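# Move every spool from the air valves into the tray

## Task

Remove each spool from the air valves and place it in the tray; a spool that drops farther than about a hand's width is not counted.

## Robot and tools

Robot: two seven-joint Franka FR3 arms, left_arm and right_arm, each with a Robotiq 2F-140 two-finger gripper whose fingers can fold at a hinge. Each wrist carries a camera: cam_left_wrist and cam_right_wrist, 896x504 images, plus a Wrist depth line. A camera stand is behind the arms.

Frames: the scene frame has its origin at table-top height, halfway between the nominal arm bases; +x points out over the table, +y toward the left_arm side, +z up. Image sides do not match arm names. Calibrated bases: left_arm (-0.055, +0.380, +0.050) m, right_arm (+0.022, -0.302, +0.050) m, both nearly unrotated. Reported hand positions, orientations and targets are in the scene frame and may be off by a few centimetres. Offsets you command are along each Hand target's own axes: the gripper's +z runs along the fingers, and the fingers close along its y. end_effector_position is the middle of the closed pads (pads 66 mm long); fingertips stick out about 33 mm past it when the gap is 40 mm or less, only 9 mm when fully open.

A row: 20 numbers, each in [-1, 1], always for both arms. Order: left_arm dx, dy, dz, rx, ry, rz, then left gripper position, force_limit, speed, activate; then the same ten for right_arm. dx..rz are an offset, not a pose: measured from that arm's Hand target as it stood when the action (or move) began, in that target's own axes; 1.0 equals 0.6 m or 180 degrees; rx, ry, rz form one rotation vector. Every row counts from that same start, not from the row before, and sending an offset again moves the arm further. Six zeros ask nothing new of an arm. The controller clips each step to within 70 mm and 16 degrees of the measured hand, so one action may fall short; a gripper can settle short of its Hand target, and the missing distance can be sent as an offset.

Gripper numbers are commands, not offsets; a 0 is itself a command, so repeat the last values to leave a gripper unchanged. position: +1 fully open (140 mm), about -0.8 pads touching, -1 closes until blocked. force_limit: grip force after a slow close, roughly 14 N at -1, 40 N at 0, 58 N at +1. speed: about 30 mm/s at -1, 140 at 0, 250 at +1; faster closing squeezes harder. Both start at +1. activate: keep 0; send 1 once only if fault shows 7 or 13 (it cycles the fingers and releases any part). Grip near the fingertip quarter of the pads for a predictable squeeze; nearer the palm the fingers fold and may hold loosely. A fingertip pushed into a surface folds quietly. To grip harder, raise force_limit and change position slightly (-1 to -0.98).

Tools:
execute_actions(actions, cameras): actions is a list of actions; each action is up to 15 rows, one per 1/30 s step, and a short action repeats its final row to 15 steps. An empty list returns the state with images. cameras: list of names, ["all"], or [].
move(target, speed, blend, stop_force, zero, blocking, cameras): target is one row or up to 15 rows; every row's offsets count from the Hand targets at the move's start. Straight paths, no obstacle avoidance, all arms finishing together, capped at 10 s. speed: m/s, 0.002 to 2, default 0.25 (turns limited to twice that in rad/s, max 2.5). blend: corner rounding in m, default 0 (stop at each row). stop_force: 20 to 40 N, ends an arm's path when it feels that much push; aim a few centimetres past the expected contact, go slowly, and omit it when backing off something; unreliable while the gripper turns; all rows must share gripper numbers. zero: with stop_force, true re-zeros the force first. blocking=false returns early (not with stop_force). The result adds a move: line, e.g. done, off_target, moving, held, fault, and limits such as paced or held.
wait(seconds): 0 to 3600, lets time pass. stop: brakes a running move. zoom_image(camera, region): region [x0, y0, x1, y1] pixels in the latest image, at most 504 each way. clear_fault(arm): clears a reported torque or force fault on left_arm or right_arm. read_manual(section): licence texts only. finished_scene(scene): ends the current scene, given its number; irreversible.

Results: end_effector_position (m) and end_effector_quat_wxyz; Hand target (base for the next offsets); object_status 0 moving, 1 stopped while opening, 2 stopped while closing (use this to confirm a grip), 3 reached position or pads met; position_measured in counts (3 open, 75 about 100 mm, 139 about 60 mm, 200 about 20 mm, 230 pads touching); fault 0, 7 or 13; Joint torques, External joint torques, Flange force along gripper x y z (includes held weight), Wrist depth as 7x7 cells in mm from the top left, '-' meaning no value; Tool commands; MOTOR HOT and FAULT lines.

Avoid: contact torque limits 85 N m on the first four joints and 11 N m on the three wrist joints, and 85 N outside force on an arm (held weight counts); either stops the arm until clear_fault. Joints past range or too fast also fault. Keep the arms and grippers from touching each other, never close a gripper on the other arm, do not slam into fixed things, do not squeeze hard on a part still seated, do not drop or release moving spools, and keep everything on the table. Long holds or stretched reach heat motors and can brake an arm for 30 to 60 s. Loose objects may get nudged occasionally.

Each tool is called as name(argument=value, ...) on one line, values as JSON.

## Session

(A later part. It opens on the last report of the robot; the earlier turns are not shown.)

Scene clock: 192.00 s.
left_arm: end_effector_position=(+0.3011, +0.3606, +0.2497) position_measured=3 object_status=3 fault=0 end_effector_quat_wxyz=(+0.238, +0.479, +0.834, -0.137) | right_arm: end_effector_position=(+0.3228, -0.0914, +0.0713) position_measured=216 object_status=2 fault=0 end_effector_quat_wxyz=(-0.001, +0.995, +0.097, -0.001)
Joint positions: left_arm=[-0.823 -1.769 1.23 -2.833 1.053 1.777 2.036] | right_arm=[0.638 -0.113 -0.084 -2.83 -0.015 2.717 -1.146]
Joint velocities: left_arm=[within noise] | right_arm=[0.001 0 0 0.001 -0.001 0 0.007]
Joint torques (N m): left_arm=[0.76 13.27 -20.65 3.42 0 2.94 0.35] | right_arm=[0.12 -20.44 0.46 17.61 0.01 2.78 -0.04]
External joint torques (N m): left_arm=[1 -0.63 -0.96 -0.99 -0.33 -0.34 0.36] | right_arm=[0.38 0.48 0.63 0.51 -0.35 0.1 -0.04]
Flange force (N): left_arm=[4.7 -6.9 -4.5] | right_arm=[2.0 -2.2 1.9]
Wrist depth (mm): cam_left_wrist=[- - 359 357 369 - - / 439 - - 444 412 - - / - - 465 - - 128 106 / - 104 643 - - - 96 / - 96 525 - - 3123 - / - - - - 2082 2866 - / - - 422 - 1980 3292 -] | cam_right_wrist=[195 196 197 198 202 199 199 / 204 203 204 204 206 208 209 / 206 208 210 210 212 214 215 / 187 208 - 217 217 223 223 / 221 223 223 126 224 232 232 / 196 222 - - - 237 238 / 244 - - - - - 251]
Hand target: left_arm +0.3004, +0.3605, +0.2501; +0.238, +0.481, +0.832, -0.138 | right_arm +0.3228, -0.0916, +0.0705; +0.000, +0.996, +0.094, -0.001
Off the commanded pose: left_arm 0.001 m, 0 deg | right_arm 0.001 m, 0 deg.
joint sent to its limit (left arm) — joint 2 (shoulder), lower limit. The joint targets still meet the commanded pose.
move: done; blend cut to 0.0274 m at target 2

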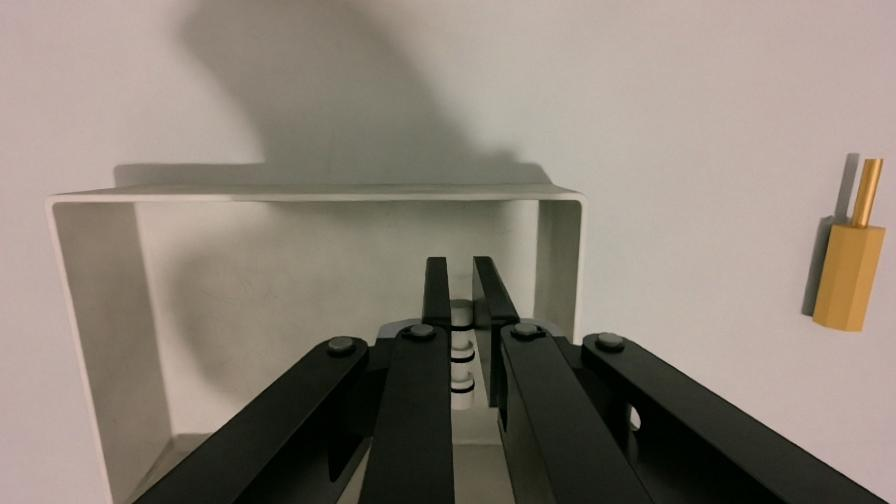

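move(target=[[0,0,0,0,0,0,1,1,1,0,0,0,0.0565,0,0,0,-1,0,-1,0],[0,0,0,0,0,0,1,1,1,0,0,0,0.0565,0,0,0,-0.55,0,-0.9,0],[0,0,0,0,0,0,1,1,1,0,0,0,-0.0908,0,0,0,-0.55,0,-0.9,0]], speed=[0.15,0.2,0.25], cameras=["cam_right_wrist"])

move(target=[[0,0,0,0,0,0,1,1,1,0,0.4443,0.0023,0,0,0,0,-0.55,0,-0.9,0],[0,0,0,0,0,0,1,1,1,0,0.4443,0.0023,0.1193,0,0,0,-0.55,0,-0.9,0],[0,0,0,0,0,0,1,1,1,0,0.4443,0.0023,0.1193,0,0,0,-1,0,-1,0],[0,0,0,0,0,0,1,1,1,0,0.5276,0.0023,0.1193,0,0,0,-1,0,-1,0]], speed=[0.4,0.12,0.1,0.08], cameras=["cam_right_wrist"])

Scene clock: 201.07 s.
left_arm: end_effector_position=(+0.3011, +0.3606, +0.2497) position_measured=3 object_status=3 fault=0 end_effector_quat_wxyz=(+0.238, +0.479, +0.834, -0.137) | right_arm: end_effector_position=(+0.3233, -0.0910, +0.1245) position_measured=199 object_status=3 fault=0 end_effector_quat_wxyz=(-0.001, +0.995, +0.097, -0.001)
Joint positions: left_arm=[-0.823 -1.769 1.23 -2.833 1.053 1.777 2.036] | right_arm=[0.624 -0.283 -0.071 -2.809 -0.03 2.526 -1.134]
Joint velocities: left_arm=[within noise] | right_arm=[0 0 0.001 0 0 -0.004 -0.001]
Joint torques (N m): left_arm=[0.75 13.3 -20.68 3.44 0.01 2.94 0.28] | right_arm=[0.28 -18.64 0.42 20.3 0.51 2.25 0.13]
External joint torques (N m): left_arm=[0.99 -0.62 -1.01 -0.98 -0.33 -0.34 0.3] | right_arm=[0.56 -0.73 0.57 0.16 0.02 -0.44 0.13]
Flange force (N): left_arm=[4.4 -6.9 -4.6] | right_arm=[-2.4 -1.0 -3.8]
Wrist depth (mm): cam_left_wrist=[- - - 361 359 - 364 / - 419 - - 435 - - / 547 - - - - 128 113 / - 104 - 615 - - 96 / - 96 - - - 3582 - / - - - - 2365 2706 - / - - 440 - - 2365 -] | cam_right_wrist=[244 240 246 246 248 249 253 / 253 253 254 256 255 257 259 / 262 259 260 - 266 266 268 / 271 254 262 - 278 277 279 / 290 255 - 127 283 289 294 / 293 - - 272 - 88 304 / - - - - - - 310]
Hand target: left_arm +0.3004, +0.3605, +0.2501; +0.238, +0.481, +0.832, -0.138 | right_arm +0.3229, -0.0916, +0.1249; +0.000, +0.996, +0.094, -0.001
Off the commanded pose: left_arm 0.001 m, 0 deg | right_arm 0.001 m, 0 deg.
joint sent to its limit (left arm) — joint 2 (shoulder), lower limit. The joint targets still meet the commanded pose.
move: done

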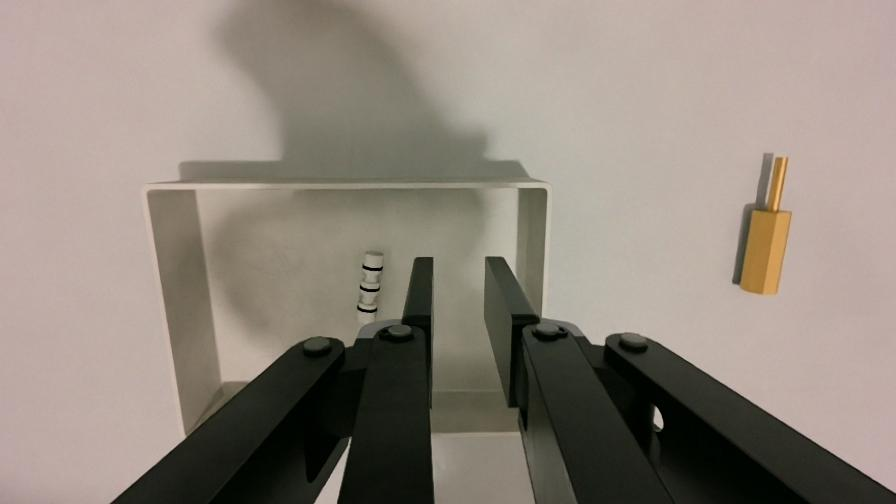

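Scene clock: 206.07 s.
left_arm: end_effector_position=(+0.3011, +0.3606, +0.2497) position_measured=3 object_status=3 fault=0 end_effector_quat_wxyz=(+0.238, +0.479, +0.834, -0.137) | right_arm: end_effector_position=(+0.6352, -0.0329, +0.0550) position_measured=216 object_status=2 fault=0 end_effector_quat_wxyz=(-0.001, +0.996, +0.090, +0.002)
Joint positions: left_arm=[-0.823 -1.769 1.23 -2.833 1.053 1.777 2.036] | right_arm=[0.431 0.632 -0.075 -1.735 0.065 2.368 -1.378]
Joint velocities: left_arm=[within noise] | right_arm=[-0.001 0 0.001 0 0 -0.004 -0.001]
Joint torques (N m): left_arm=[0.74 13.28 -20.69 3.46 -0.01 2.94 0.29] | right_arm=[-0.1 -49.51 -0.89 22.69 0.6 2.28 -0.19]
External joint torques (N m): left_arm=[0.95 -0.68 -0.97 -0.92 -0.35 -0.34 0.31] | right_arm=[0.51 -0.52 0.48 0.58 -0.01 -0.4 -0.2]
Flange force (N): left_arm=[4.4 -6.7 -4.6] | right_arm=[2.0 -0.9 -1.5]
Wrist depth (mm): cam_left_wrist=[380 362 349 361 - - 362 / - - 441 - - - 426 / 546 - 469 541 - 128 113 / - 104 610 - 650 - 96 / - 96 - - 617 4060 - / - - 2971 - 638 2591 - / - - - - 520 - -] | cam_right_wrist=[184 186 187 189 189 192 193 / 190 191 193 194 197 198 - / 197 199 201 203 204 207 - / 205 206 208 208 211 214 216 / 212 214 214 119 217 221 224 / 218 219 - - - 227 233 / - - - - - - 239]
Hand target: left_arm +0.3004, +0.3605, +0.2501; +0.238, +0.481, +0.832, -0.138 | right_arm +0.6340, -0.0335, +0.0530; +0.000, +0.996, +0.094, -0.001
Off the commanded pose: left_arm 0.001 m, 0 deg | right_arm 0.002 m, 1 deg.
joint sent to its limit (left arm) — joint 2 (shoulder), lower limit. The joint targets still meet the commanded pose.
move: done

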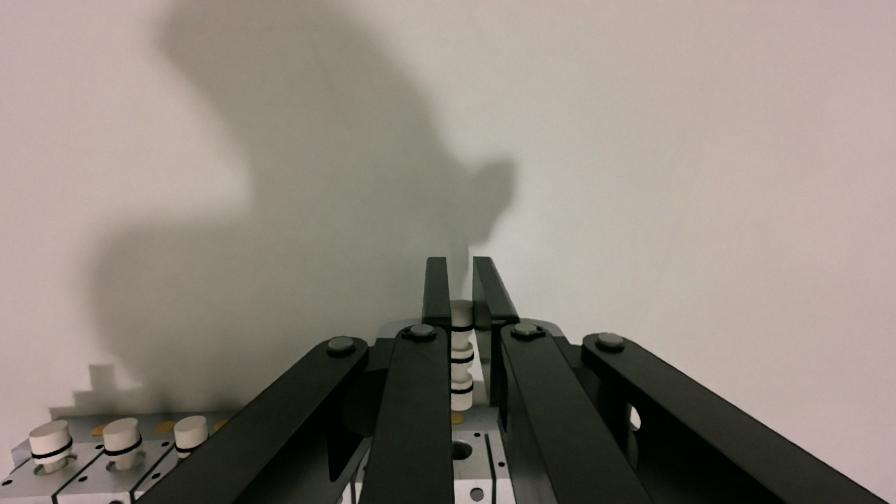

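move(target=[[0,0,0,0,0,0,1,1,1,0,0,0,-0.1195,0,0,0,-1,0,-1,0],[0,0,0,0,0,0,1,1,1,0,-0.5277,-0.0023,-0.1195,0,0,0,-1,0,-1,0],[0,0,0,0,0,0,1,1,1,0,-0.5277,-0.0023,0.0273,0,0,0,-1,0,-1,0],[0,0,0,0,0,0,1,1,1,0,-0.5277,-0.0023,0.0273,0,0,0,-0.55,0,-0.9,0],[0,0,0,0,0,0,1,1,1,0,-0.5277,-0.0023,-0.1195,0,0,0,-0.55,0,-0.9,0]], speed=[0.25,0.4,0.15,0.2,0.25], blend=[0.03,0.025,0,0,0], cameras=["cam_right_wrist"])

move(target=[[0,0,0,0,0,0,1,1,1,0,0.4437,-0.0437,0,0,0,0,-0.55,0,-0.9,0],[0,0,0,0,0,0,1,1,1,0,0.4437,-0.0437,0.1193,0,0,0,-0.55,0,-0.9,0],[0,0,0,0,0,0,1,1,1,0,0.4437,-0.0437,0.1193,0,0,0,-1,0,-1,0],[0,0,0,0,0,0,1,1,1,0,0.527,-0.0437,0.1193,0,0,0,-1,0,-1,0]], speed=[0.4,0.12,0.1,0.08], cameras=["cam_right_wrist"])

Scene clock: 214.27 s.
left_arm: end_effector_position=(+0.3011, +0.3606, +0.2497) position_measured=3 object_status=3 fault=0 end_effector_quat_wxyz=(+0.238, +0.479, +0.834, -0.137) | right_arm: end_effector_position=(+0.3237, -0.0917, +0.1246) position_measured=199 object_status=3 fault=0 end_effector_quat_wxyz=(+0.000, +0.995, +0.096, +0.000)
Joint positions: left_arm=[-0.823 -1.769 1.23 -2.833 1.053 1.777 2.036] | right_arm=[0.544 -0.283 0.016 -2.809 0.007 2.526 -1.16]
Joint velocities: left_arm=[within noise] | right_arm=[0 0 0 -0.001 0.001 -0.005 -0.001]
Joint torques (N m): left_arm=[0.73 13.31 -20.71 3.41 -0.01 2.96 0.27] | right_arm=[0.66 -18.62 -0.34 20.36 0.53 2.32 -0.09]
External joint torques (N m): left_arm=[0.96 -0.68 -0.99 -0.98 -0.35 -0.33 0.29] | right_arm=[0.9 -0.82 0.32 0.25 0.03 -0.36 -0.09]
Flange force (N): left_arm=[4.4 -6.9 -4.6] | right_arm=[-2.3 -0.6 -3.8]
Wrist depth (mm): cam_left_wrist=[366 371 360 - - - 351 / 432 - - 430 - - - / - - - - 518 128 106 / - 104 - - - - 96 / - 96 - - - 3383 - / - - - - 2235 2298 - / - - 439 - 3337 - -] | cam_right_wrist=[243 247 248 247 250 252 253 / 253 253 254 254 256 259 259 / 259 258 261 264 267 270 270 / 270 255 - 264 282 276 280 / 281 279 - 126 284 293 291 / 293 - - 260 - 88 304 / - - - - - - 314]
Hand target: left_arm +0.3004, +0.3605, +0.2501; +0.238, +0.481, +0.832, -0.138 | right_arm +0.3228, -0.0916, +0.1251; +0.000, +0.996, +0.094, -0.001
Off the commanded pose: left_arm 0.001 m, 0 deg | right_arm 0.001 m, 0 deg.
joint sent to its limit (left arm) — joint 2 (shoulder), lower limit. The joint targets still meet the commanded pose.
move: done

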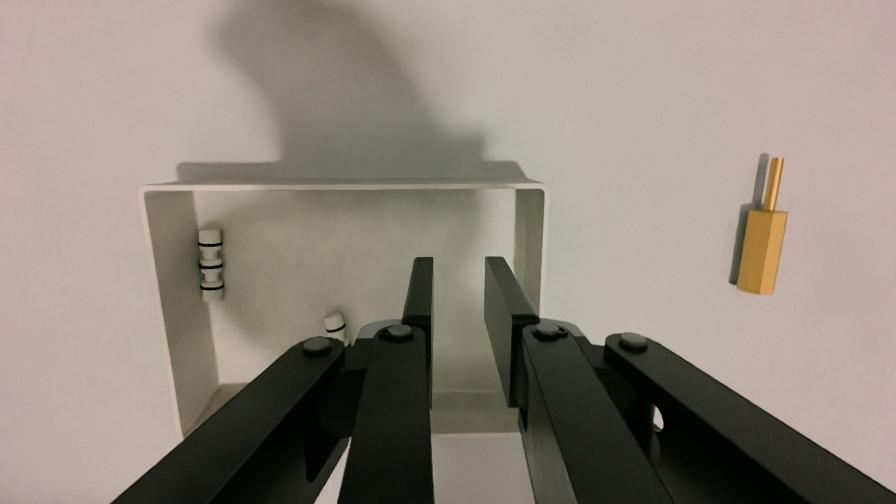

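Scene clock: 219.23 s.
left_arm: end_effector_position=(+0.3011, +0.3606, +0.2497) position_measured=3 object_status=3 fault=0 end_effector_quat_wxyz=(+0.238, +0.479, +0.834, -0.137) | right_arm: end_effector_position=(+0.6295, -0.0058, +0.0551) position_measured=216 object_status=2 fault=0 end_effector_quat_wxyz=(-0.002, +0.996, +0.089, +0.002)
Joint positions: left_arm=[-0.823 -1.769 1.23 -2.833 1.053 1.777 2.036] | right_arm=[0.413 0.647 -0.011 -1.705 0.012 2.356 -1.305]
Joint velocities: left_arm=[within noise] | right_arm=[0.002 0 0 0 0.001 -0.005 -0.003]
Joint torques (N m): left_arm=[0.68 13.31 -20.67 3.45 0 2.95 0.29] | right_arm=[-0.08 -50.07 0.23 22.89 0.61 2.26 -0.31]
External joint torques (N m): left_arm=[0.94 -0.65 -0.97 -0.9 -0.33 -0.33 0.31] | right_arm=[0.74 -0.54 0.47 0.62 0 -0.43 -0.31]
Flange force (N): left_arm=[4.3 -6.6 -4.5] | right_arm=[2.2 -1.2 -1.6]
Wrist depth (mm): cam_left_wrist=[371 366 365 347 - - 353 / - - - - - - - / - - - - - 128 106 / - 104 - - - - 96 / - 96 - - 560 2648 - / - - - - 1859 - - / - - - 3248 485 - -] | cam_right_wrist=[185 186 186 189 190 193 195 / 190 191 195 195 196 198 200 / 197 199 201 203 205 206 207 / 205 207 208 208 213 213 216 / 212 214 215 119 217 220 225 / 220 220 - - - - 232 / 227 - - - - - -]
Hand target: left_arm +0.3004, +0.3605, +0.2501; +0.238, +0.481, +0.832, -0.138 | right_arm +0.6284, -0.0065, +0.0531; +0.000, +0.996, +0.094, -0.001
Off the commanded pose: left_arm 0.001 m, 0 deg | right_arm 0.002 m, 1 deg.
joint sent to its limit (left arm) — joint 2 (shoulder), lower limit. The joint targets still meet the commanded pose.
move: done

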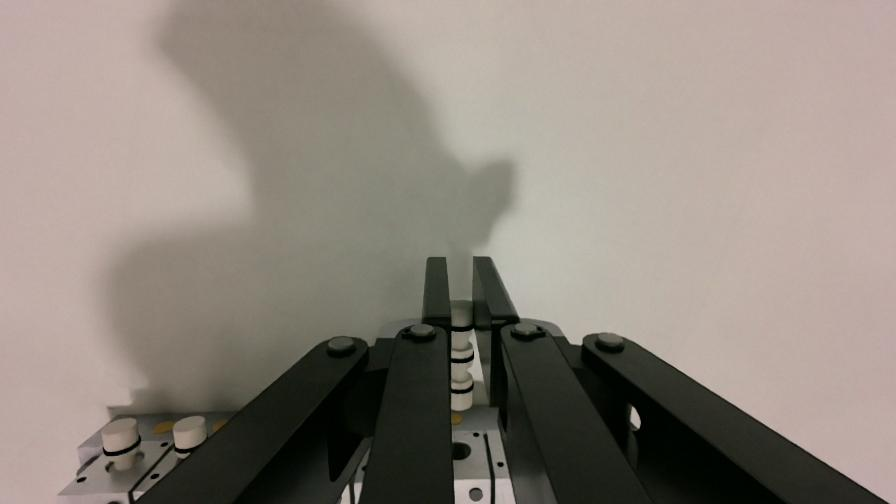

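move(target=[[0,0,0,0,0,0,1,1,1,0,0,0,-0.1195,0,0,0,-1,0,-1,0],[0,0,0,0,0,0,1,1,1,0,-0.527,0.0437,-0.1195,0,0,0,-1,0,-1,0],[0,0,0,0,0,0,1,1,1,0,-0.527,0.0437,0.0273,0,0,0,-1,0,-1,0],[0,0,0,0,0,0,1,1,1,0,-0.527,0.0437,0.0273,0,0,0,-0.55,0,-0.9,0],[0,0,0,0,0,0,1,1,1,0,-0.527,0.0437,-0.1195,0,0,0,-0.55,0,-0.9,0]], speed=[0.25,0.4,0.15,0.2,0.25], blend=[0.03,0.025,0,0,0], cameras=["cam_right_wrist"])

move(target=[[0,0,0,0,0,0,1,1,1,0,0.443,-0.0897,0,0,0,0,-0.55,0,-0.9,0],[0,0,0,0,0,0,1,1,1,0,0.443,-0.0897,0.1193,0,0,0,-0.55,0,-0.9,0],[0,0,0,0,0,0,1,1,1,0,0.443,-0.0897,0.1193,0,0,0,-1,0,-1,0],[0,0,0,0,0,0,1,1,1,0,0.5263,-0.0897,0.1193,0,0,0,-1,0,-1,0]], speed=[0.4,0.12,0.1,0.08], cameras=["cam_right_wrist"])

Scene clock: 226.73 s.
left_arm: end_effector_position=(+0.3011, +0.3606, +0.2497) position_measured=3 object_status=3 fault=0 end_effector_quat_wxyz=(+0.238, +0.479, +0.834, -0.137) | right_arm: end_effector_position=(+0.3236, -0.0915, +0.1248) position_measured=199 object_status=3 fault=0 end_effector_quat_wxyz=(+0.000, +0.996, +0.092, +0.000)
Joint positions: left_arm=[-0.823 -1.769 1.23 -2.833 1.053 1.777 2.036] | right_arm=[0.508 -0.283 0.057 -2.809 0.026 2.526 -1.164]
Joint velocities: left_arm=[within noise] | right_arm=[0.002 -0.003 0 0.001 0 -0.005 0]
Joint torques (N m): left_arm=[0.77 13.33 -20.67 3.45 0.01 2.94 0.29] | right_arm=[0.34 -18.6 -0.9 20.41 0.51 2.22 -0.24]
External joint torques (N m): left_arm=[1.04 -0.58 -0.96 -0.94 -0.32 -0.36 0.31] | right_arm=[0.52 -0.81 -0.05 0.19 0.01 -0.48 -0.24]
Flange force (N): left_arm=[4.6 -6.8 -4.5] | right_arm=[-2.0 0.8 -4.2]
Wrist depth (mm): cam_left_wrist=[- - - - - 369 - / - - - 419 - 461 - / - - 471 - - 128 106 / - 104 - - - - 96 / - 96 - - - - - / - - - - 2388 2460 - / - - 451 - 2511 2436 -] | cam_right_wrist=[244 245 245 245 247 251 253 / 251 250 255 256 256 259 260 / 259 260 263 263 267 268 265 / 272 253 268 - 272 277 281 / 280 279 279 127 237 290 293 / 293 - - - - 88 304 / 301 - - - - - 315]
Hand target: left_arm +0.3004, +0.3605, +0.2501; +0.238, +0.481, +0.832, -0.138 | right_arm +0.3228, -0.0916, +0.1252; +0.000, +0.996, +0.094, -0.001
Off the commanded pose: left_arm 0.001 m, 0 deg | right_arm 0.001 m, 0 deg.
joint sent to its limit (left arm) — joint 2 (shoulder), lower limit. The joint targets still meet the commanded pose.
move: done

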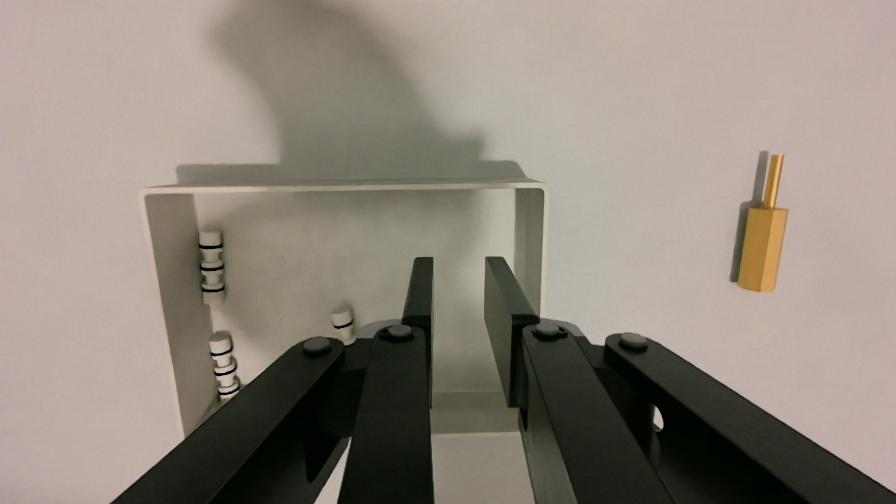

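Scene clock: 231.73 s.
left_arm: end_effector_position=(+0.3011, +0.3606, +0.2497) position_measured=3 object_status=3 fault=0 end_effector_quat_wxyz=(+0.238, +0.479, +0.834, -0.137) | right_arm: end_effector_position=(+0.6237, +0.0217, +0.0553) position_measured=216 object_status=2 fault=0 end_effector_quat_wxyz=(-0.002, +0.996, +0.089, +0.001)
Joint positions: left_arm=[-0.823 -1.769 1.23 -2.833 1.053 1.777 2.036] | right_arm=[0.429 0.667 0.015 -1.669 -0.009 2.34 -1.252]
Joint velocities: left_arm=[within noise] | right_arm=[0 0 -0.001 0.001 0 -0.004 -0.002]
Joint torques (N m): left_arm=[0.75 13.29 -20.69 3.4 0.01 2.94 0.31] | right_arm=[0 -50.72 0.57 23.07 0.27 2.29 -0.27]
External joint torques (N m): left_arm=[1.06 -0.65 -0.99 -0.95 -0.32 -0.35 0.33] | right_arm=[0.58 -0.56 0.05 0.6 -0.34 -0.4 -0.27]
Flange force (N): left_arm=[4.8 -7.0 -4.6] | right_arm=[2.1 -1.1 -1.6]
Wrist depth (mm): cam_left_wrist=[- 374 354 364 - 356 - / - 444 - - - - - / - - - - 495 128 106 / - 104 - - - - 96 / - 96 1037 - 546 2832 - / - 2214 2486 - 544 2971 - / - - - - 465 3007 -] | cam_right_wrist=[185 186 187 189 190 192 194 / 191 - 196 195 197 198 200 / 197 200 201 203 204 207 208 / 205 206 208 208 212 214 215 / 212 215 216 126 218 221 224 / 222 220 - - - 228 233 / 227 - - - - - 241]
Hand target: left_arm +0.3004, +0.3605, +0.2501; +0.238, +0.481, +0.832, -0.138 | right_arm +0.6228, +0.0205, +0.0533; +0.000, +0.996, +0.094, -0.001
Off the commanded pose: left_arm 0.001 m, 0 deg | right_arm 0.002 m, 1 deg.
joint sent to its limit (left arm) — joint 2 (shoulder), lower limit. The joint targets still meet the commanded pose.
move: done

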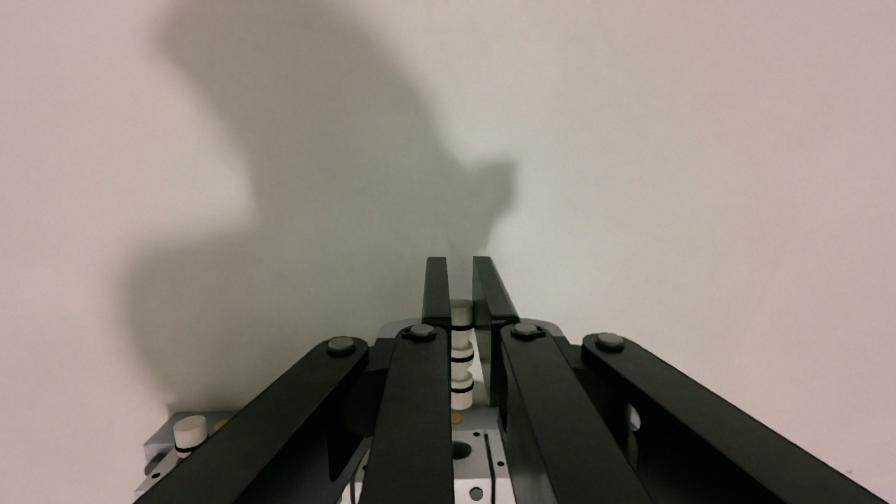

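move(target=[[0,0,0,0,0,0,1,1,1,0,0,0,-0.1195,0,0,0,-1,0,-1,0],[0,0,0,0,0,0,1,1,1,0,-0.5263,0.0897,-0.1195,0,0,0,-1,0,-1,0],[0,0,0,0,0,0,1,1,1,0,-0.5263,0.0897,0.0273,0,0,0,-1,0,-1,0],[0,0,0,0,0,0,1,1,1,0,-0.5263,0.0897,0.0273,0,0,0,-0.55,0,-0.9,0],[0,0,0,0,0,0,1,1,1,0,-0.5263,0.0897,-0.1195,0,0,0,-0.55,0,-0.9,0]], speed=[0.25,0.4,0.15,0.2,0.25], blend=[0.03,0.025,0,0,0], cameras=["cam_right_wrist"])

move(target=[[0,0,0,0,0,0,1,1,1,0,0.4422,-0.136,0,0,0,0,-0.55,0,-0.9,0],[0,0,0,0,0,0,1,1,1,0,0.4422,-0.136,0.1193,0,0,0,-0.55,0,-0.9,0],[0,0,0,0,0,0,1,1,1,0,0.4422,-0.136,0.1193,0,0,0,-1,0,-1,0],[0,0,0,0,0,0,1,1,1,0,0.5255,-0.136,0.1193,0,0,0,-1,0,-1,0]], speed=[0.4,0.12,0.1,0.08], cameras=["cam_right_wrist"])

Scene clock: 240.10 s.
left_arm: end_effector_position=(+0.3011, +0.3606, +0.2497) position_measured=3 object_status=3 fault=0 end_effector_quat_wxyz=(+0.238, +0.479, +0.834, -0.137) | right_arm: end_effector_position=(+0.3236, -0.0915, +0.1249) position_measured=199 object_status=3 fault=0 end_effector_quat_wxyz=(+0.000, +0.996, +0.092, +0.000)
Joint positions: left_arm=[-0.823 -1.769 1.23 -2.833 1.053 1.777 2.036] | right_arm=[0.499 -0.284 0.066 -2.809 0.031 2.525 -1.167]
Joint velocities: left_arm=[within noise] | right_arm=[0.001 0.001 0.001 -0.001 -0.001 -0.004 -0.001]
Joint torques (N m): left_arm=[0.73 13.28 -20.71 3.44 0 2.94 0.27] | right_arm=[0.75 -18.56 -1.24 20.34 0.51 2.31 -0.29]
External joint torques (N m): left_arm=[0.97 -0.67 -1.01 -0.95 -0.33 -0.35 0.28] | right_arm=[0.99 -0.86 -0.27 0.23 0.01 -0.37 -0.29]
Flange force (N): left_arm=[4.4 -6.8 -4.6] | right_arm=[-2.2 0.7 -4.1]
Wrist depth (mm): cam_left_wrist=[353 380 - - - - - / - 437 - - - 450 - / - - 554 - - 128 106 / - 104 - - 662 - 96 / - 96 886 - 944 2935 - / - - 453 3431 1949 2564 - / - - 433 - 2388 - -] | cam_right_wrist=[243 245 248 248 - 250 252 / 256 253 254 256 258 260 264 / 262 258 263 266 269 267 269 / 270 258 269 - 280 281 282 / 281 255 - 126 285 289 290 / 292 - - 127 - 83 309 / - - - - - - -]
Hand target: left_arm +0.3004, +0.3605, +0.2501; +0.238, +0.481, +0.832, -0.138 | right_arm +0.3228, -0.0916, +0.1253; +0.000, +0.996, +0.094, -0.001
Off the commanded pose: left_arm 0.001 m, 0 deg | right_arm 0.001 m, 0 deg.
joint sent to its limit (left arm) — joint 2 (shoulder), lower limit. The joint targets still meet the commanded pose.
move: done

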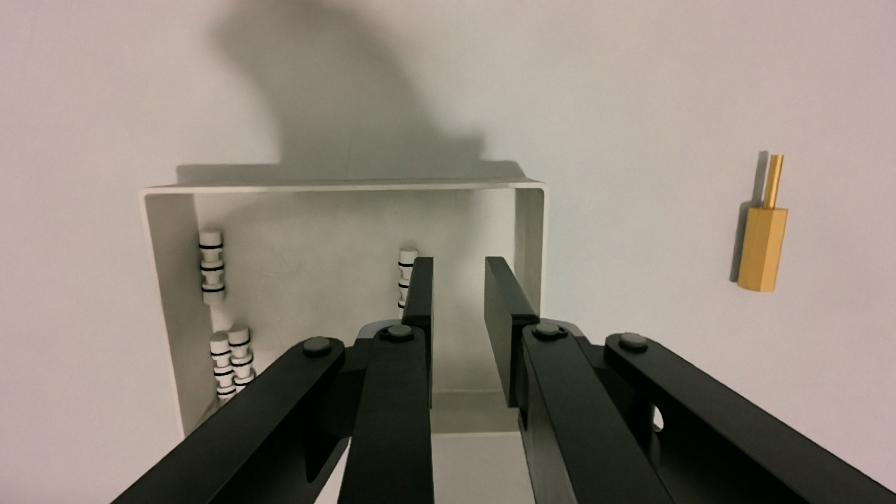

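Scene clock: 245.13 s.
left_arm: end_effector_position=(+0.3011, +0.3606, +0.2497) position_measured=3 object_status=3 fault=0 end_effector_quat_wxyz=(+0.238, +0.479, +0.834, -0.137) | right_arm: end_effector_position=(+0.6179, +0.0490, +0.0554) position_measured=216 object_status=2 fault=0 end_effector_quat_wxyz=(-0.002, +0.996, +0.089, +0.001)
Joint positions: left_arm=[-0.823 -1.769 1.23 -2.833 1.053 1.777 2.036] | right_arm=[0.45 0.691 0.036 -1.627 -0.027 2.321 -1.203]
Joint velocities: left_arm=[within noise] | right_arm=[0.001 0.001 -0.002 0 -0.001 -0.005 -0.004]
Joint torques (N m): left_arm=[0.75 13.25 -20.71 3.43 0 2.95 0.3] | right_arm=[-0.07 -51.4 0.96 23.11 0.27 2.31 -0.22]
External joint torques (N m): left_arm=[1.05 -0.72 -1 -0.91 -0.33 -0.33 0.32] | right_arm=[0.4 -0.58 -0.11 0.51 -0.35 -0.37 -0.22]
Flange force (N): left_arm=[4.8 -6.9 -4.7] | right_arm=[1.7 -0.8 -1.5]
Wrist depth (mm): cam_left_wrist=[- 367 - - - 358 - / - 424 - - - - 409 / - - - 565 - 128 106 / - 104 - 625 - - 96 / - 96 - - 527 2537 - / - - - - 513 2737 - / - - - - 441 453 -] | cam_right_wrist=[185 186 188 190 190 192 194 / 191 192 192 195 197 199 200 / 197 201 203 204 205 207 207 / 205 207 208 209 211 213 216 / 213 214 215 127 218 221 225 / 221 219 - - - 228 233 / 228 - - - - - -]
Hand target: left_arm +0.3004, +0.3605, +0.2501; +0.238, +0.481, +0.832, -0.138 | right_arm +0.6171, +0.0477, +0.0534; +0.000, +0.996, +0.094, -0.001
Off the commanded pose: left_arm 0.001 m, 0 deg | right_arm 0.003 m, 1 deg.
joint sent to its limit (left arm) — joint 2 (shoulder), lower limit. The joint targets still meet the commanded pose.
move: done

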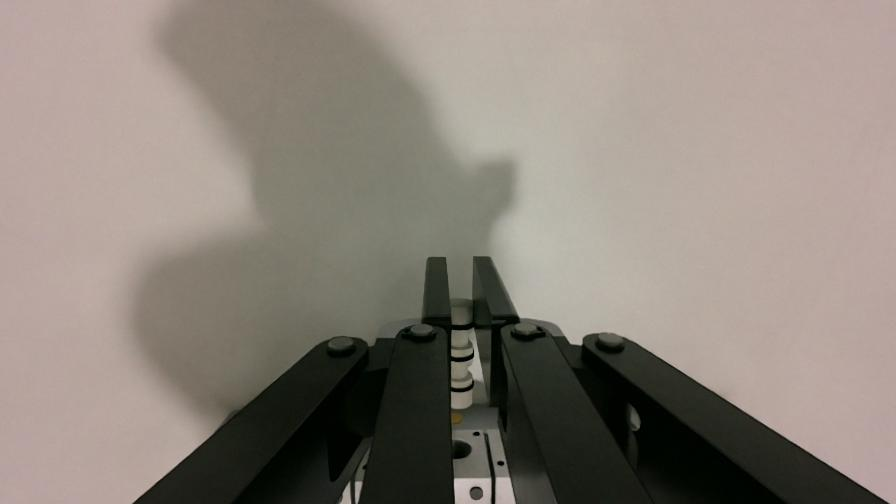

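move(target=[[0,0,0,0,0,0,1,1,1,0,0,0,-0.1195,0,0,0,-1,0,-1,0],[0,0,0,0,0,0,1,1,1,0,-0.5255,0.136,-0.1195,0,0,0,-1,0,-1,0],[0,0,0,0,0,0,1,1,1,0,-0.5255,0.136,0.0273,0,0,0,-1,0,-1,0],[0,0,0,0,0,0,1,1,1,0,-0.5255,0.136,0.0273,0,0,0,-0.55,0,-0.9,0],[0,0,0,0,0,0,1,1,1,0,-0.5255,0.136,-0.1195,0,0,0,-0.55,0,-0.9,0]], speed=[0.25,0.4,0.15,0.2,0.25], blend=[0.03,0.025,0,0,0], cameras=["cam_right_wrist"])

move(target=[[0,0,0,0,0,0,1,1,1,0,0.4415,-0.1822,0,0,0,0,-0.55,0,-0.9,0],[0,0,0,0,0,0,1,1,1,0,0.4415,-0.1822,0.1193,0,0,0,-0.55,0,-0.9,0],[0,0,0,0,0,0,1,1,1,0,0.4415,-0.1822,0.1193,0,0,0,-1,0,-1,0],[0,0,0,0,0,0,1,1,1,0,0.5248,-0.1822,0.1193,0,0,0,-1,0,-1,0]], speed=[0.4,0.12,0.1,0.08], cameras=["cam_right_wrist"])

Scene clock: 255.87 s.
left_arm: end_effector_position=(+0.3011, +0.3606, +0.2497) position_measured=3 object_status=3 fault=0 end_effector_quat_wxyz=(+0.238, +0.479, +0.834, -0.137) | right_arm: end_effector_position=(+0.3236, -0.0915, +0.1250) position_measured=199 object_status=3 fault=0 end_effector_quat_wxyz=(+0.000, +0.996, +0.092, +0.000)
Joint positions: left_arm=[-0.823 -1.769 1.23 -2.833 1.053 1.777 2.036] | right_arm=[0.495 -0.284 0.071 -2.808 0.033 2.525 -1.169]
Joint velocities: left_arm=[within noise] | right_arm=[0.002 -0.001 -0.002 0.001 0 -0.003 0]
Joint torques (N m): left_arm=[0.71 13.27 -20.67 3.42 0 2.95 0.3] | right_arm=[0.65 -18.54 -1.28 20.45 0.51 2.39 -0.22]
External joint torques (N m): left_arm=[0.97 -0.66 -0.96 -1.01 -0.34 -0.35 0.32] | right_arm=[0.88 -0.82 -0.29 0.27 0.02 -0.3 -0.23]
Flange force (N): left_arm=[4.5 -6.9 -4.5] | right_arm=[-2.0 0.6 -3.7]
Wrist depth (mm): cam_left_wrist=[365 369 360 379 - 346 - / 444 - - - - 450 442 / - - 468 - - 128 113 / - 104 - - - - 96 / - 96 - - - 3007 - / - - - - 1980 - - / - - 434 - 3248 2800 -] | cam_right_wrist=[244 245 247 247 248 250 254 / 253 252 255 256 261 260 260 / 261 261 261 264 272 267 271 / 271 258 - 270 279 278 279 / 281 276 - 127 284 289 296 / 291 289 - 275 - 88 304 / - - - - - - -]
Hand target: left_arm +0.3004, +0.3605, +0.2501; +0.238, +0.481, +0.832, -0.138 | right_arm +0.3228, -0.0916, +0.1254; +0.000, +0.996, +0.094, -0.001
Off the commanded pose: left_arm 0.001 m, 0 deg | right_arm 0.001 m, 0 deg.
joint sent to its limit (left arm) — joint 2 (shoulder), lower limit. The joint targets still meet the commanded pose.
move: done

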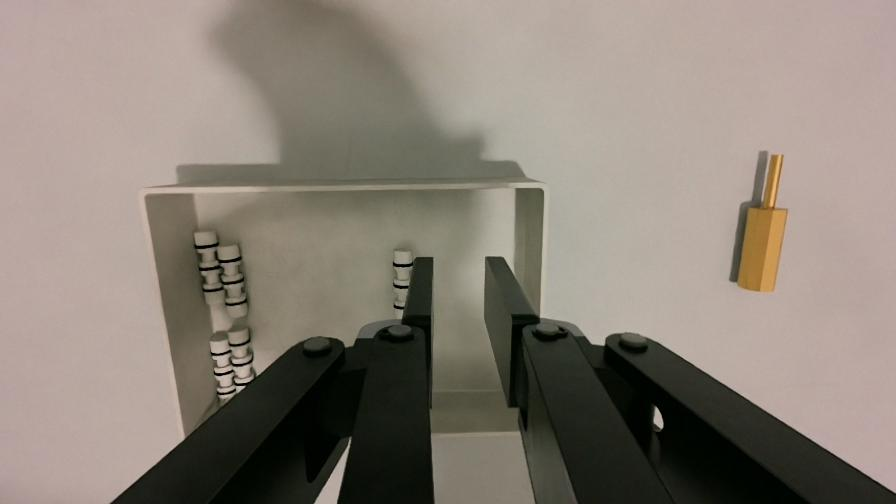

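Scene clock: 260.93 s.
left_arm: end_effector_position=(+0.3011, +0.3606, +0.2497) position_measured=3 object_status=3 fault=0 end_effector_quat_wxyz=(+0.238, +0.479, +0.834, -0.137) | right_arm: end_effector_position=(+0.6126, +0.0757, +0.0556) position_measured=216 object_status=2 fault=0 end_effector_quat_wxyz=(-0.002, +0.996, +0.089, +0.001)
Joint positions: left_arm=[-0.823 -1.769 1.23 -2.833 1.053 1.777 2.036] | right_arm=[0.49 0.718 0.034 -1.578 -0.027 2.299 -1.166]
Joint velocities: left_arm=[within noise] | right_arm=[0 -0.001 -0.001 0 0 -0.005 -0.003]
Joint torques (N m): left_arm=[0.73 13.24 -20.65 3.45 0.01 2.95 0.32] | right_arm=[-0.01 -52.27 1.23 23.33 0.53 2.29 -0.28]
External joint torques (N m): left_arm=[1.01 -0.7 -0.92 -0.92 -0.33 -0.34 0.34] | right_arm=[0.54 -0.45 0.21 0.39 -0.11 -0.41 -0.28]
Flange force (N): left_arm=[4.8 -6.8 -4.4] | right_arm=[1.5 -1.0 -1.4]
Wrist depth (mm): cam_left_wrist=[- 374 - - - - - / - 443 - - - - - / - - 465 - - 128 106 / - 104 - - 626 - 96 / - 96 - 919 523 - - / - 2100 - - 470 - - / - - - - 424 400 -] | cam_right_wrist=[185 186 188 190 191 193 195 / 192 - 192 196 198 199 201 / 198 199 202 203 202 207 208 / 206 207 208 209 213 214 217 / 213 214 216 119 120 222 225 / - 221 - - - 228 234 / 228 - - - - - 243]
Hand target: left_arm +0.3004, +0.3605, +0.2501; +0.238, +0.481, +0.832, -0.138 | right_arm +0.6115, +0.0749, +0.0535; +0.000, +0.996, +0.094, -0.001
Off the commanded pose: left_arm 0.001 m, 0 deg | right_arm 0.002 m, 1 deg.
joint sent to its limit (left arm) — joint 2 (shoulder), lower limit. The joint targets still meet the commanded pose.
move: done

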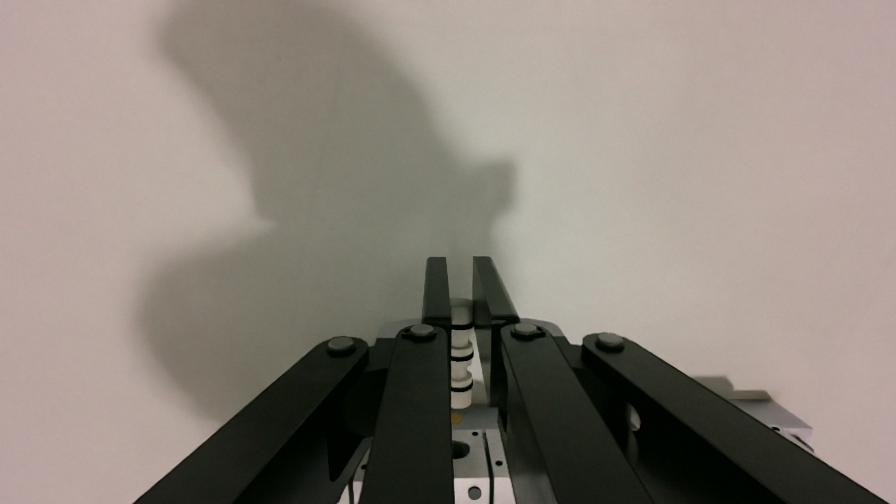

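move(target=[[0,0,0,0,0,0,1,1,1,0,0,0,-0.1195,0,0,0,-1,0,-1,0],[0,0,0,0,0,0,1,1,1,0,-0.5248,0.1822,-0.1195,0,0,0,-1,0,-1,0],[0,0,0,0,0,0,1,1,1,0,-0.5248,0.1822,0.0273,0,0,0,-1,0,-1,0],[0,0,0,0,0,0,1,1,1,0,-0.5248,0.1822,0.0273,0,0,0,-0.55,0,-0.9,0],[0,0,0,0,0,0,1,1,1,0,-0.5248,0.1822,-0.1195,0,0,0,-0.55,0,-0.9,0]], speed=[0.25,0.4,0.15,0.2,0.25], blend=[0.03,0.025,0,0,0], cameras=["cam_right_wrist"])

move(target=[[0,0,0,0,0,0,1,1,1,0,0.4408,-0.2282,0,0,0,0,-0.55,0,-0.9,0],[0,0,0,0,0,0,1,1,1,0,0.4408,-0.2282,0.1193,0,0,0,-0.55,0,-0.9,0],[0,0,0,0,0,0,1,1,1,0,0.4408,-0.2282,0.1193,0,0,0,-1,0,-1,0],[0,0,0,0,0,0,1,1,1,0,0.5242,-0.2282,0.1193,0,0,0,-1,0,-1,0]], speed=[0.4,0.12,0.1,0.08], cameras=["cam_right_wrist"])

Scene clock: 268.87 s.
left_arm: end_effector_position=(+0.3011, +0.3606, +0.2497) position_measured=3 object_status=3 fault=0 end_effector_quat_wxyz=(+0.238, +0.479, +0.834, -0.137) | right_arm: end_effector_position=(+0.3236, -0.0915, +0.1251) position_measured=199 object_status=3 fault=0 end_effector_quat_wxyz=(+0.000, +0.996, +0.092, +0.000)
Joint positions: left_arm=[-0.823 -1.769 1.23 -2.833 1.053 1.777 2.036] | right_arm=[0.514 -0.284 0.05 -2.808 0.022 2.524 -1.162]
Joint velocities: left_arm=[within noise] | right_arm=[0.001 0.001 -0.002 0 0.001 -0.004 0]
Joint torques (N m): left_arm=[0.73 13.34 -20.71 3.41 0.01 2.93 0.3] | right_arm=[0.87 -18.57 -0.91 20.38 0.51 2.3 -0.2]
External joint torques (N m): left_arm=[1.02 -0.62 -1.01 -0.98 -0.33 -0.36 0.32] | right_arm=[1.07 -0.84 -0.09 0.22 0.01 -0.38 -0.2]
Flange force (N): left_arm=[4.6 -6.9 -4.6] | right_arm=[-2.3 0.1 -4.0]
Wrist depth (mm): cam_left_wrist=[- - - 365 - 359 362 / - - - - - - 436 / - - - - - 127 107 / - 104 - - - - 96 / - 96 - - - 3123 - / - - - 3582 2298 2737 - / - - 2677 - 2175 2298 -] | cam_right_wrist=[244 245 244 248 252 250 250 / 252 253 256 257 259 260 265 / 262 261 261 263 264 271 266 / 271 259 271 - 276 279 286 / 282 - - 127 126 298 298 / 292 - - 273 - 88 305 / - - - - - - -]
Hand target: left_arm +0.3004, +0.3605, +0.2501; +0.238, +0.481, +0.832, -0.138 | right_arm +0.3228, -0.0916, +0.1255; +0.000, +0.996, +0.094, -0.001
Off the commanded pose: left_arm 0.001 m, 0 deg | right_arm 0.001 m, 0 deg.
joint sent to its limit (left arm) — joint 2 (shoulder), lower limit. The joint targets still meet the commanded pose.
move: done

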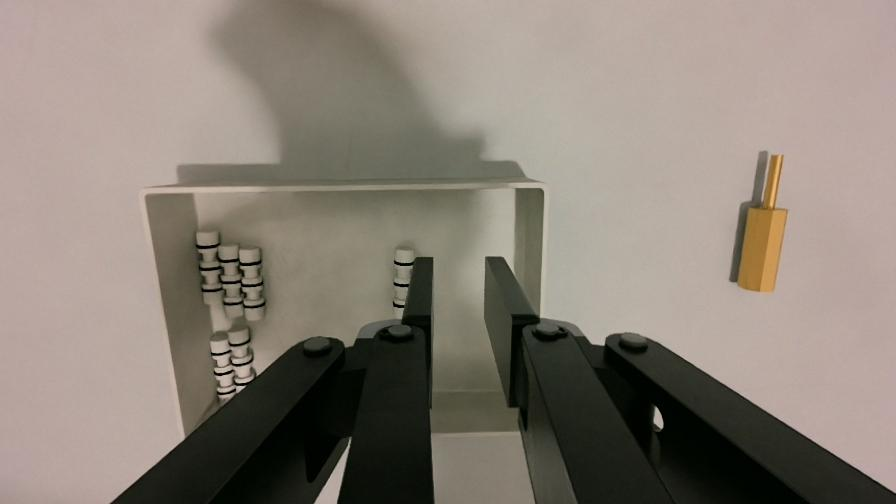

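Scene clock: 273.97 s.
left_arm: end_effector_position=(+0.3011, +0.3606, +0.2497) position_measured=3 object_status=3 fault=0 end_effector_quat_wxyz=(+0.238, +0.479, +0.834, -0.137) | right_arm: end_effector_position=(+0.6070, +0.1027, +0.0557) position_measured=216 object_status=2 fault=0 end_effector_quat_wxyz=(-0.002, +0.996, +0.089, +0.001)
Joint positions: left_arm=[-0.823 -1.769 1.23 -2.833 1.053 1.777 2.036] | right_arm=[0.531 0.749 0.028 -1.522 -0.023 2.274 -1.133]
Joint velocities: left_arm=[within noise] | right_arm=[0 -0.001 0 0 0 -0.004 -0.003]
Joint torques (N m): left_arm=[0.73 13.28 -20.67 3.41 0.01 2.95 0.28] | right_arm=[0.05 -53.18 1.12 23.56 0.55 2.29 -0.24]
External joint torques (N m): left_arm=[0.99 -0.69 -0.97 -1.02 -0.33 -0.33 0.3] | right_arm=[0.48 -0.52 0.09 0.4 -0.09 -0.41 -0.24]
Flange force (N): left_arm=[4.6 -7.0 -4.4] | right_arm=[1.5 -1.0 -1.5]
Wrist depth (mm): cam_left_wrist=[367 - 369 - 358 - - / 428 - 435 439 - - - / - - - - - 128 113 / - 104 - - - - 96 / - 96 - - 491 - - / - - - 1513 441 - - / - - - - 414 383 -] | cam_right_wrist=[- 187 188 190 191 194 194 / 191 194 195 196 198 199 200 / 199 200 204 - 205 208 210 / 209 207 209 210 212 214 216 / 214 216 215 120 216 222 227 / 221 221 - - - 223 231 / 229 - - - - - 189]
Hand target: left_arm +0.3004, +0.3605, +0.2501; +0.238, +0.481, +0.832, -0.138 | right_arm +0.6060, +0.1019, +0.0537; +0.000, +0.996, +0.094, -0.001
Off the commanded pose: left_arm 0.001 m, 0 deg | right_arm 0.002 m, 1 deg.
joint sent to its limit (left arm) — joint 2 (shoulder), lower limit. The joint targets still meet the commanded pose.
move: done

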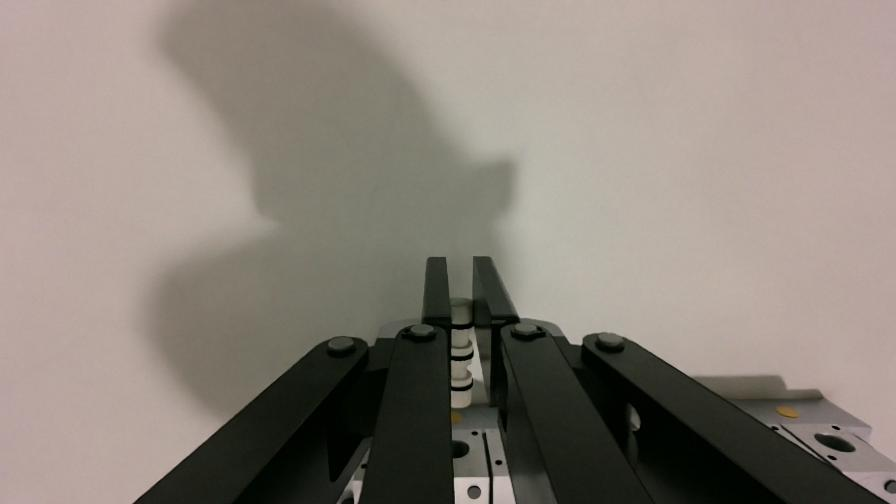

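move(target=[[0,0,0,0,0,0,1,1,1,0,0,0,-0.1195,0,0,0,-1,0,-1,0],[0,0,0,0,0,0,1,1,1,0,-0.5242,0.2282,-0.1195,0,0,0,-1,0,-1,0],[0,0,0,0,0,0,1,1,1,0,-0.5242,0.2282,0.0278,0,0,0,-1,0,-1,0],[0,0,0,0,0,0,1,1,1,0,-0.5242,0.2282,0.0278,0,0,0,-0.55,0,-0.9,0],[0,0,0,0,0,0,1,1,1,0,-0.5242,0.2282,-0.1195,0,0,0,-0.55,0,-0.9,0]], speed=[0.25,0.4,0.15,0.2,0.25], blend=[0.03,0.025,0,0,0], cameras=["cam_right_wrist"])

move(target=[[0,0,0,0,0,0,1,1,1,0,0.4402,-0.2748,0,0,0,0,-0.55,0,-0.9,0],[0,0,0,0,0,0,1,1,1,0,0.4402,-0.2748,0.12,0,0,0,-0.55,0,-0.9,0],[0,0,0,0,0,0,1,1,1,0,0.4402,-0.2748,0.12,0,0,0,-1,0,-1,0],[0,0,0,0,0,0,1,1,1,0,0.5235,-0.2748,0.12,0,0,0,-1,0,-1,0]], speed=[0.4,0.12,0.1,0.08], cameras=["cam_right_wrist"])

Scene clock: 281.73 s.
left_arm: end_effector_position=(+0.3011, +0.3606, +0.2497) position_measured=3 object_status=3 fault=0 end_effector_quat_wxyz=(+0.238, +0.479, +0.834, -0.137) | right_arm: end_effector_position=(+0.3236, -0.0915, +0.1252) position_measured=199 object_status=3 fault=0 end_effector_quat_wxyz=(+0.000, +0.996, +0.092, +0.000)
Joint positions: left_arm=[-0.823 -1.769 1.23 -2.833 1.053 1.777 2.036] | right_arm=[0.534 -0.284 0.028 -2.808 0.012 2.524 -1.154]
Joint velocities: left_arm=[within noise] | right_arm=[0.001 -0.001 0 -0.001 0 -0.005 -0.001]
Joint torques (N m): left_arm=[0.73 13.28 -20.69 3.44 0.01 2.95 0.3] | right_arm=[0.85 -18.62 -0.86 20.44 0.51 2.2 -0.2]
External joint torques (N m): left_arm=[0.95 -0.66 -1 -0.96 -0.33 -0.33 0.32] | right_arm=[1.1 -0.87 -0.12 0.29 0.01 -0.48 -0.2]
Flange force (N): left_arm=[4.4 -6.7 -4.6] | right_arm=[-2.1 0.1 -4.4]
Wrist depth (mm): cam_left_wrist=[- 375 361 404 - 361 392 / - - 415 407 409 419 413 / - - 470 - - 128 112 / - 104 639 - - - 96 / - 96 550 - - - - / - - - - 2118 - - / - - 435 - 3083 2486 -] | cam_right_wrist=[244 245 246 249 - 250 253 / 253 253 255 258 260 262 - / 261 259 260 264 266 268 274 / 273 258 270 273 276 275 277 / 283 257 277 126 285 291 297 / 293 289 - - - 88 - / 302 - - - - - -]
Hand target: left_arm +0.3004, +0.3605, +0.2501; +0.238, +0.481, +0.832, -0.138 | right_arm +0.3228, -0.0916, +0.1257; +0.000, +0.996, +0.094, -0.001
Off the commanded pose: left_arm 0.001 m, 0 deg | right_arm 0.001 m, 0 deg.
joint sent to its limit (left arm) — joint 2 (shoulder), lower limit. The joint targets still meet the commanded pose.
move: done

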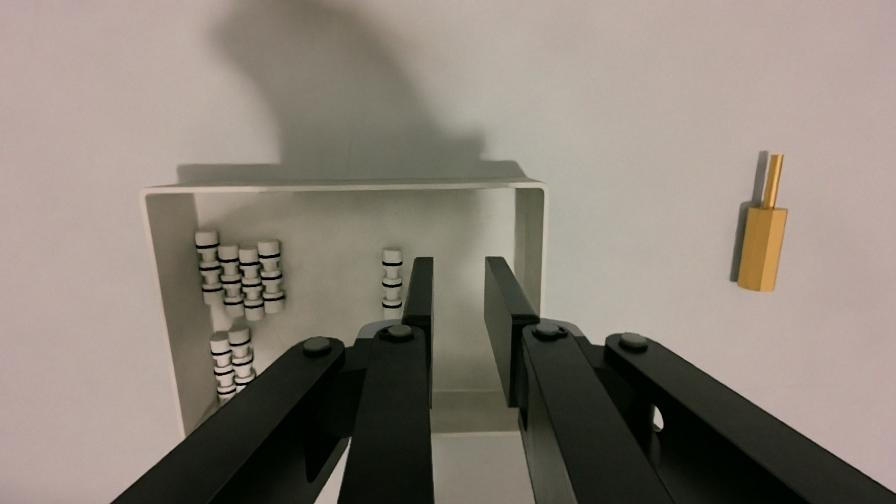

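Scene clock: 286.90 s.
left_arm: end_effector_position=(+0.3011, +0.3606, +0.2497) position_measured=3 object_status=3 fault=0 end_effector_quat_wxyz=(+0.238, +0.479, +0.834, -0.137) | right_arm: end_effector_position=(+0.6014, +0.1302, +0.0555) position_measured=216 object_status=2 fault=0 end_effector_quat_wxyz=(-0.002, +0.996, +0.089, +0.001)
Joint positions: left_arm=[-0.823 -1.769 1.23 -2.833 1.053 1.777 2.036] | right_arm=[0.571 0.786 0.024 -1.456 -0.019 2.246 -1.1]
Joint velocities: left_arm=[within noise] | right_arm=[-0.001 0 0.002 -0.001 -0.001 -0.005 -0.002]
Joint torques (N m): left_arm=[0.76 13.32 -20.72 3.42 -0.01 2.95 0.3] | right_arm=[0.06 -54.23 1.08 23.86 0.61 2.38 -0.33]
External joint torques (N m): left_arm=[1.04 -0.62 -1.03 -1 -0.35 -0.34 0.32] | right_arm=[0.76 -0.6 0.29 0.49 -0.04 -0.31 -0.33]
Flange force (N): left_arm=[4.7 -7.1 -4.7] | right_arm=[1.4 -1.3 -1.4]
Wrist depth (mm): cam_left_wrist=[380 383 360 353 - - - / 433 431 430 424 448 - - / - - 483 518 - 128 107 / - 104 - 653 502 - 96 / - 96 - - 468 2800 - / - - - - 422 - - / - - - - 394 365 -] | cam_right_wrist=[186 187 188 190 191 193 194 / 191 193 195 196 198 199 201 / 199 201 203 203 207 207 208 / 206 206 208 210 213 215 217 / 213 217 216 127 217 222 225 / 220 221 - - - 228 231 / 227 - - - - - 181]
Hand target: left_arm +0.3004, +0.3605, +0.2501; +0.238, +0.481, +0.832, -0.138 | right_arm +0.6003, +0.1293, +0.0534; +0.000, +0.996, +0.094, -0.001
Off the commanded pose: left_arm 0.001 m, 0 deg | right_arm 0.003 m, 1 deg.
joint sent to its limit (left arm) — joint 2 (shoulder), lower limit. The joint targets still meet the commanded pose.
move: done

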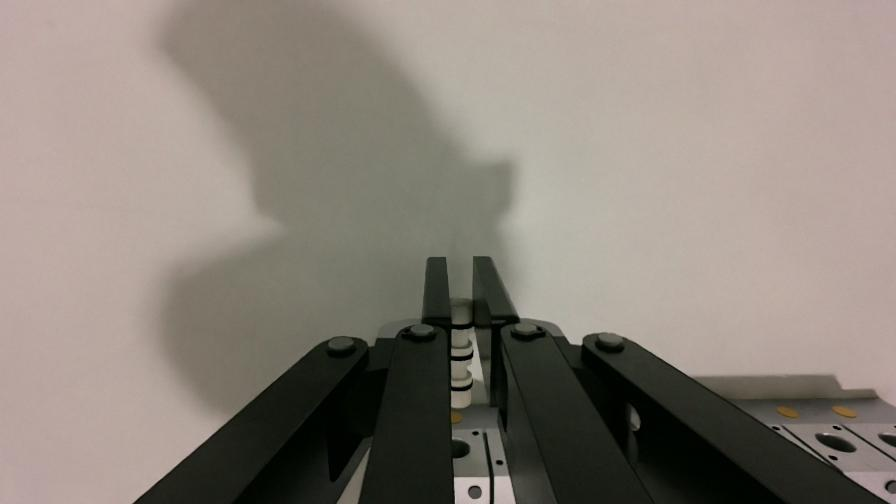

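move(target=[[0,0,0,0,0,0,1,1,1,0,0,0,-0.1195,0,0,0,-1,0,-1,0],[0,0,0,0,0,0,1,1,1,0,-0.5235,0.2748,-0.1195,0,0,0,-1,0,-1,0],[0,0,0,0,0,0,1,1,1,0,-0.5235,0.2748,0.0273,0,0,0,-1,0,-1,0],[0,0,0,0,0,0,1,1,1,0,-0.5235,0.2748,0.0273,0,0,0,-0.55,0,-0.9,0],[0,0,0,0,0,0,1,1,1,0,-0.5235,0.2748,-0.1195,0,0,0,-0.55,0,-0.9,0],[0,0,0,0,0,0,1,1,1,0,-0.43,0.42,-0.28,0,0,0,-0.55,0,-0.9,0]], speed=[0.25,0.4,0.15,0.2,0.25,0.35], blend=[0.03,0.025,0,0,0.02,0], cameras=["cam_right_wrist"])

zoom_image(camera="cam_right_wrist", region=[0, 150, 420, 420])

Scene clock: 295.77 s.
left_arm: end_effector_position=(+0.3011, +0.3606, +0.2497) position_measured=3 object_status=3 fault=0 end_effector_quat_wxyz=(+0.238, +0.479, +0.834, -0.137) | right_arm: end_effector_position=(+0.3947, -0.1656, +0.2225) position_measured=199 object_status=3 fault=0 end_effector_quat_wxyz=(-0.002, +0.996, +0.089, +0.001)
Joint positions: left_arm=[-0.823 -1.769 1.23 -2.833 1.053 1.777 2.036] | right_arm=[0.458 -0.408 -0.158 -2.618 -0.074 2.216 -1.342]
Joint velocities: left_arm=[within noise] | right_arm=[0 0 0 0 0 -0.001 -0.006]
Joint torques (N m): left_arm=[0.73 13.24 -20.67 3.45 0 2.95 0.29] | right_arm=[0.88 -15.9 0.83 23.95 0.34 2.27 -0.34]
External joint torques (N m): left_arm=[1.02 -0.67 -1.02 -0.9 -0.32 -0.32 0.31] | right_arm=[1.04 0.87 -0.13 0.33 -0.35 -0.43 -0.34]
Flange force (N): left_arm=[4.5 -6.8 -4.7] | right_arm=[3.9 -0.7 -0.4]
Wrist depth (mm): cam_left_wrist=[- 392 - - - 360 - / - 432 430 413 402 - - / - - 479 - - 128 106 / - 104 600 - - - 96 / - 96 - - - 2537 - / - - - - 2214 2677 - / - - - - 3530 2564 -] | cam_right_wrist=[329 305 282 338 336 348 345 / 351 346 361 351 - 347 353 / 357 358 361 361 368 360 - / 371 363 356 366 377 381 376 / 390 371 386 127 378 395 - / 397 - - 406 - 88 393 / 413 - - - - - -]
Hand target: left_arm +0.3004, +0.3605, +0.2501; +0.238, +0.481, +0.832, -0.138 | right_arm +0.3944, -0.1667, +0.2216; +0.000, +0.996, +0.094, -0.001
Off the commanded pose: left_arm 0.001 m, 0 deg | right_arm 0.001 m, 1 deg.
joint sent to its limit (left arm) — joint 2 (shoulder), lower limit. The joint targets still meet the commanded pose.
move: done

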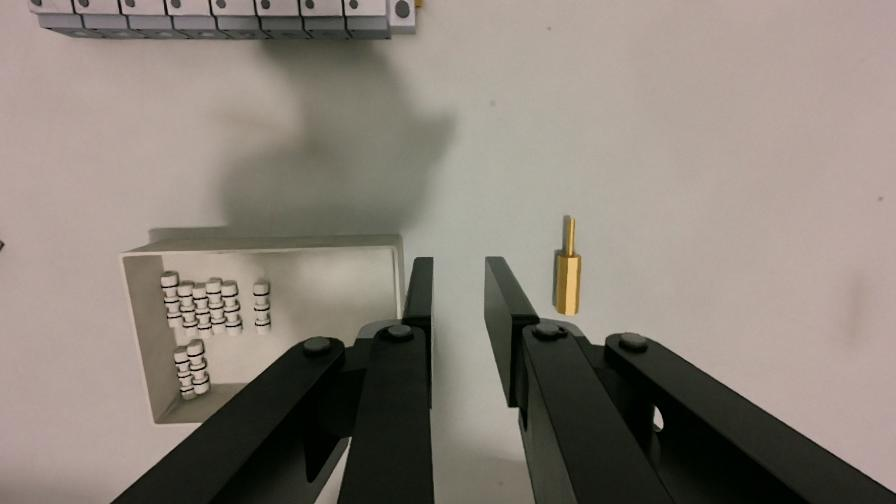

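Scaled by 1.200 from the camera's image (finer frame: 1280x720).

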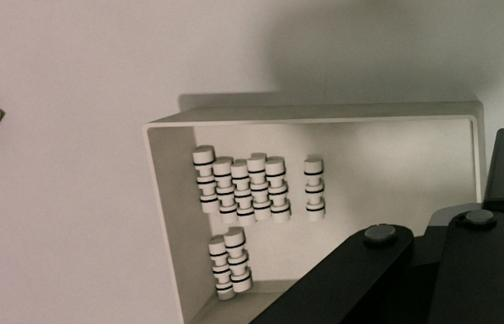

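finished_scene(scene=2)

The scene is finished: the task was done.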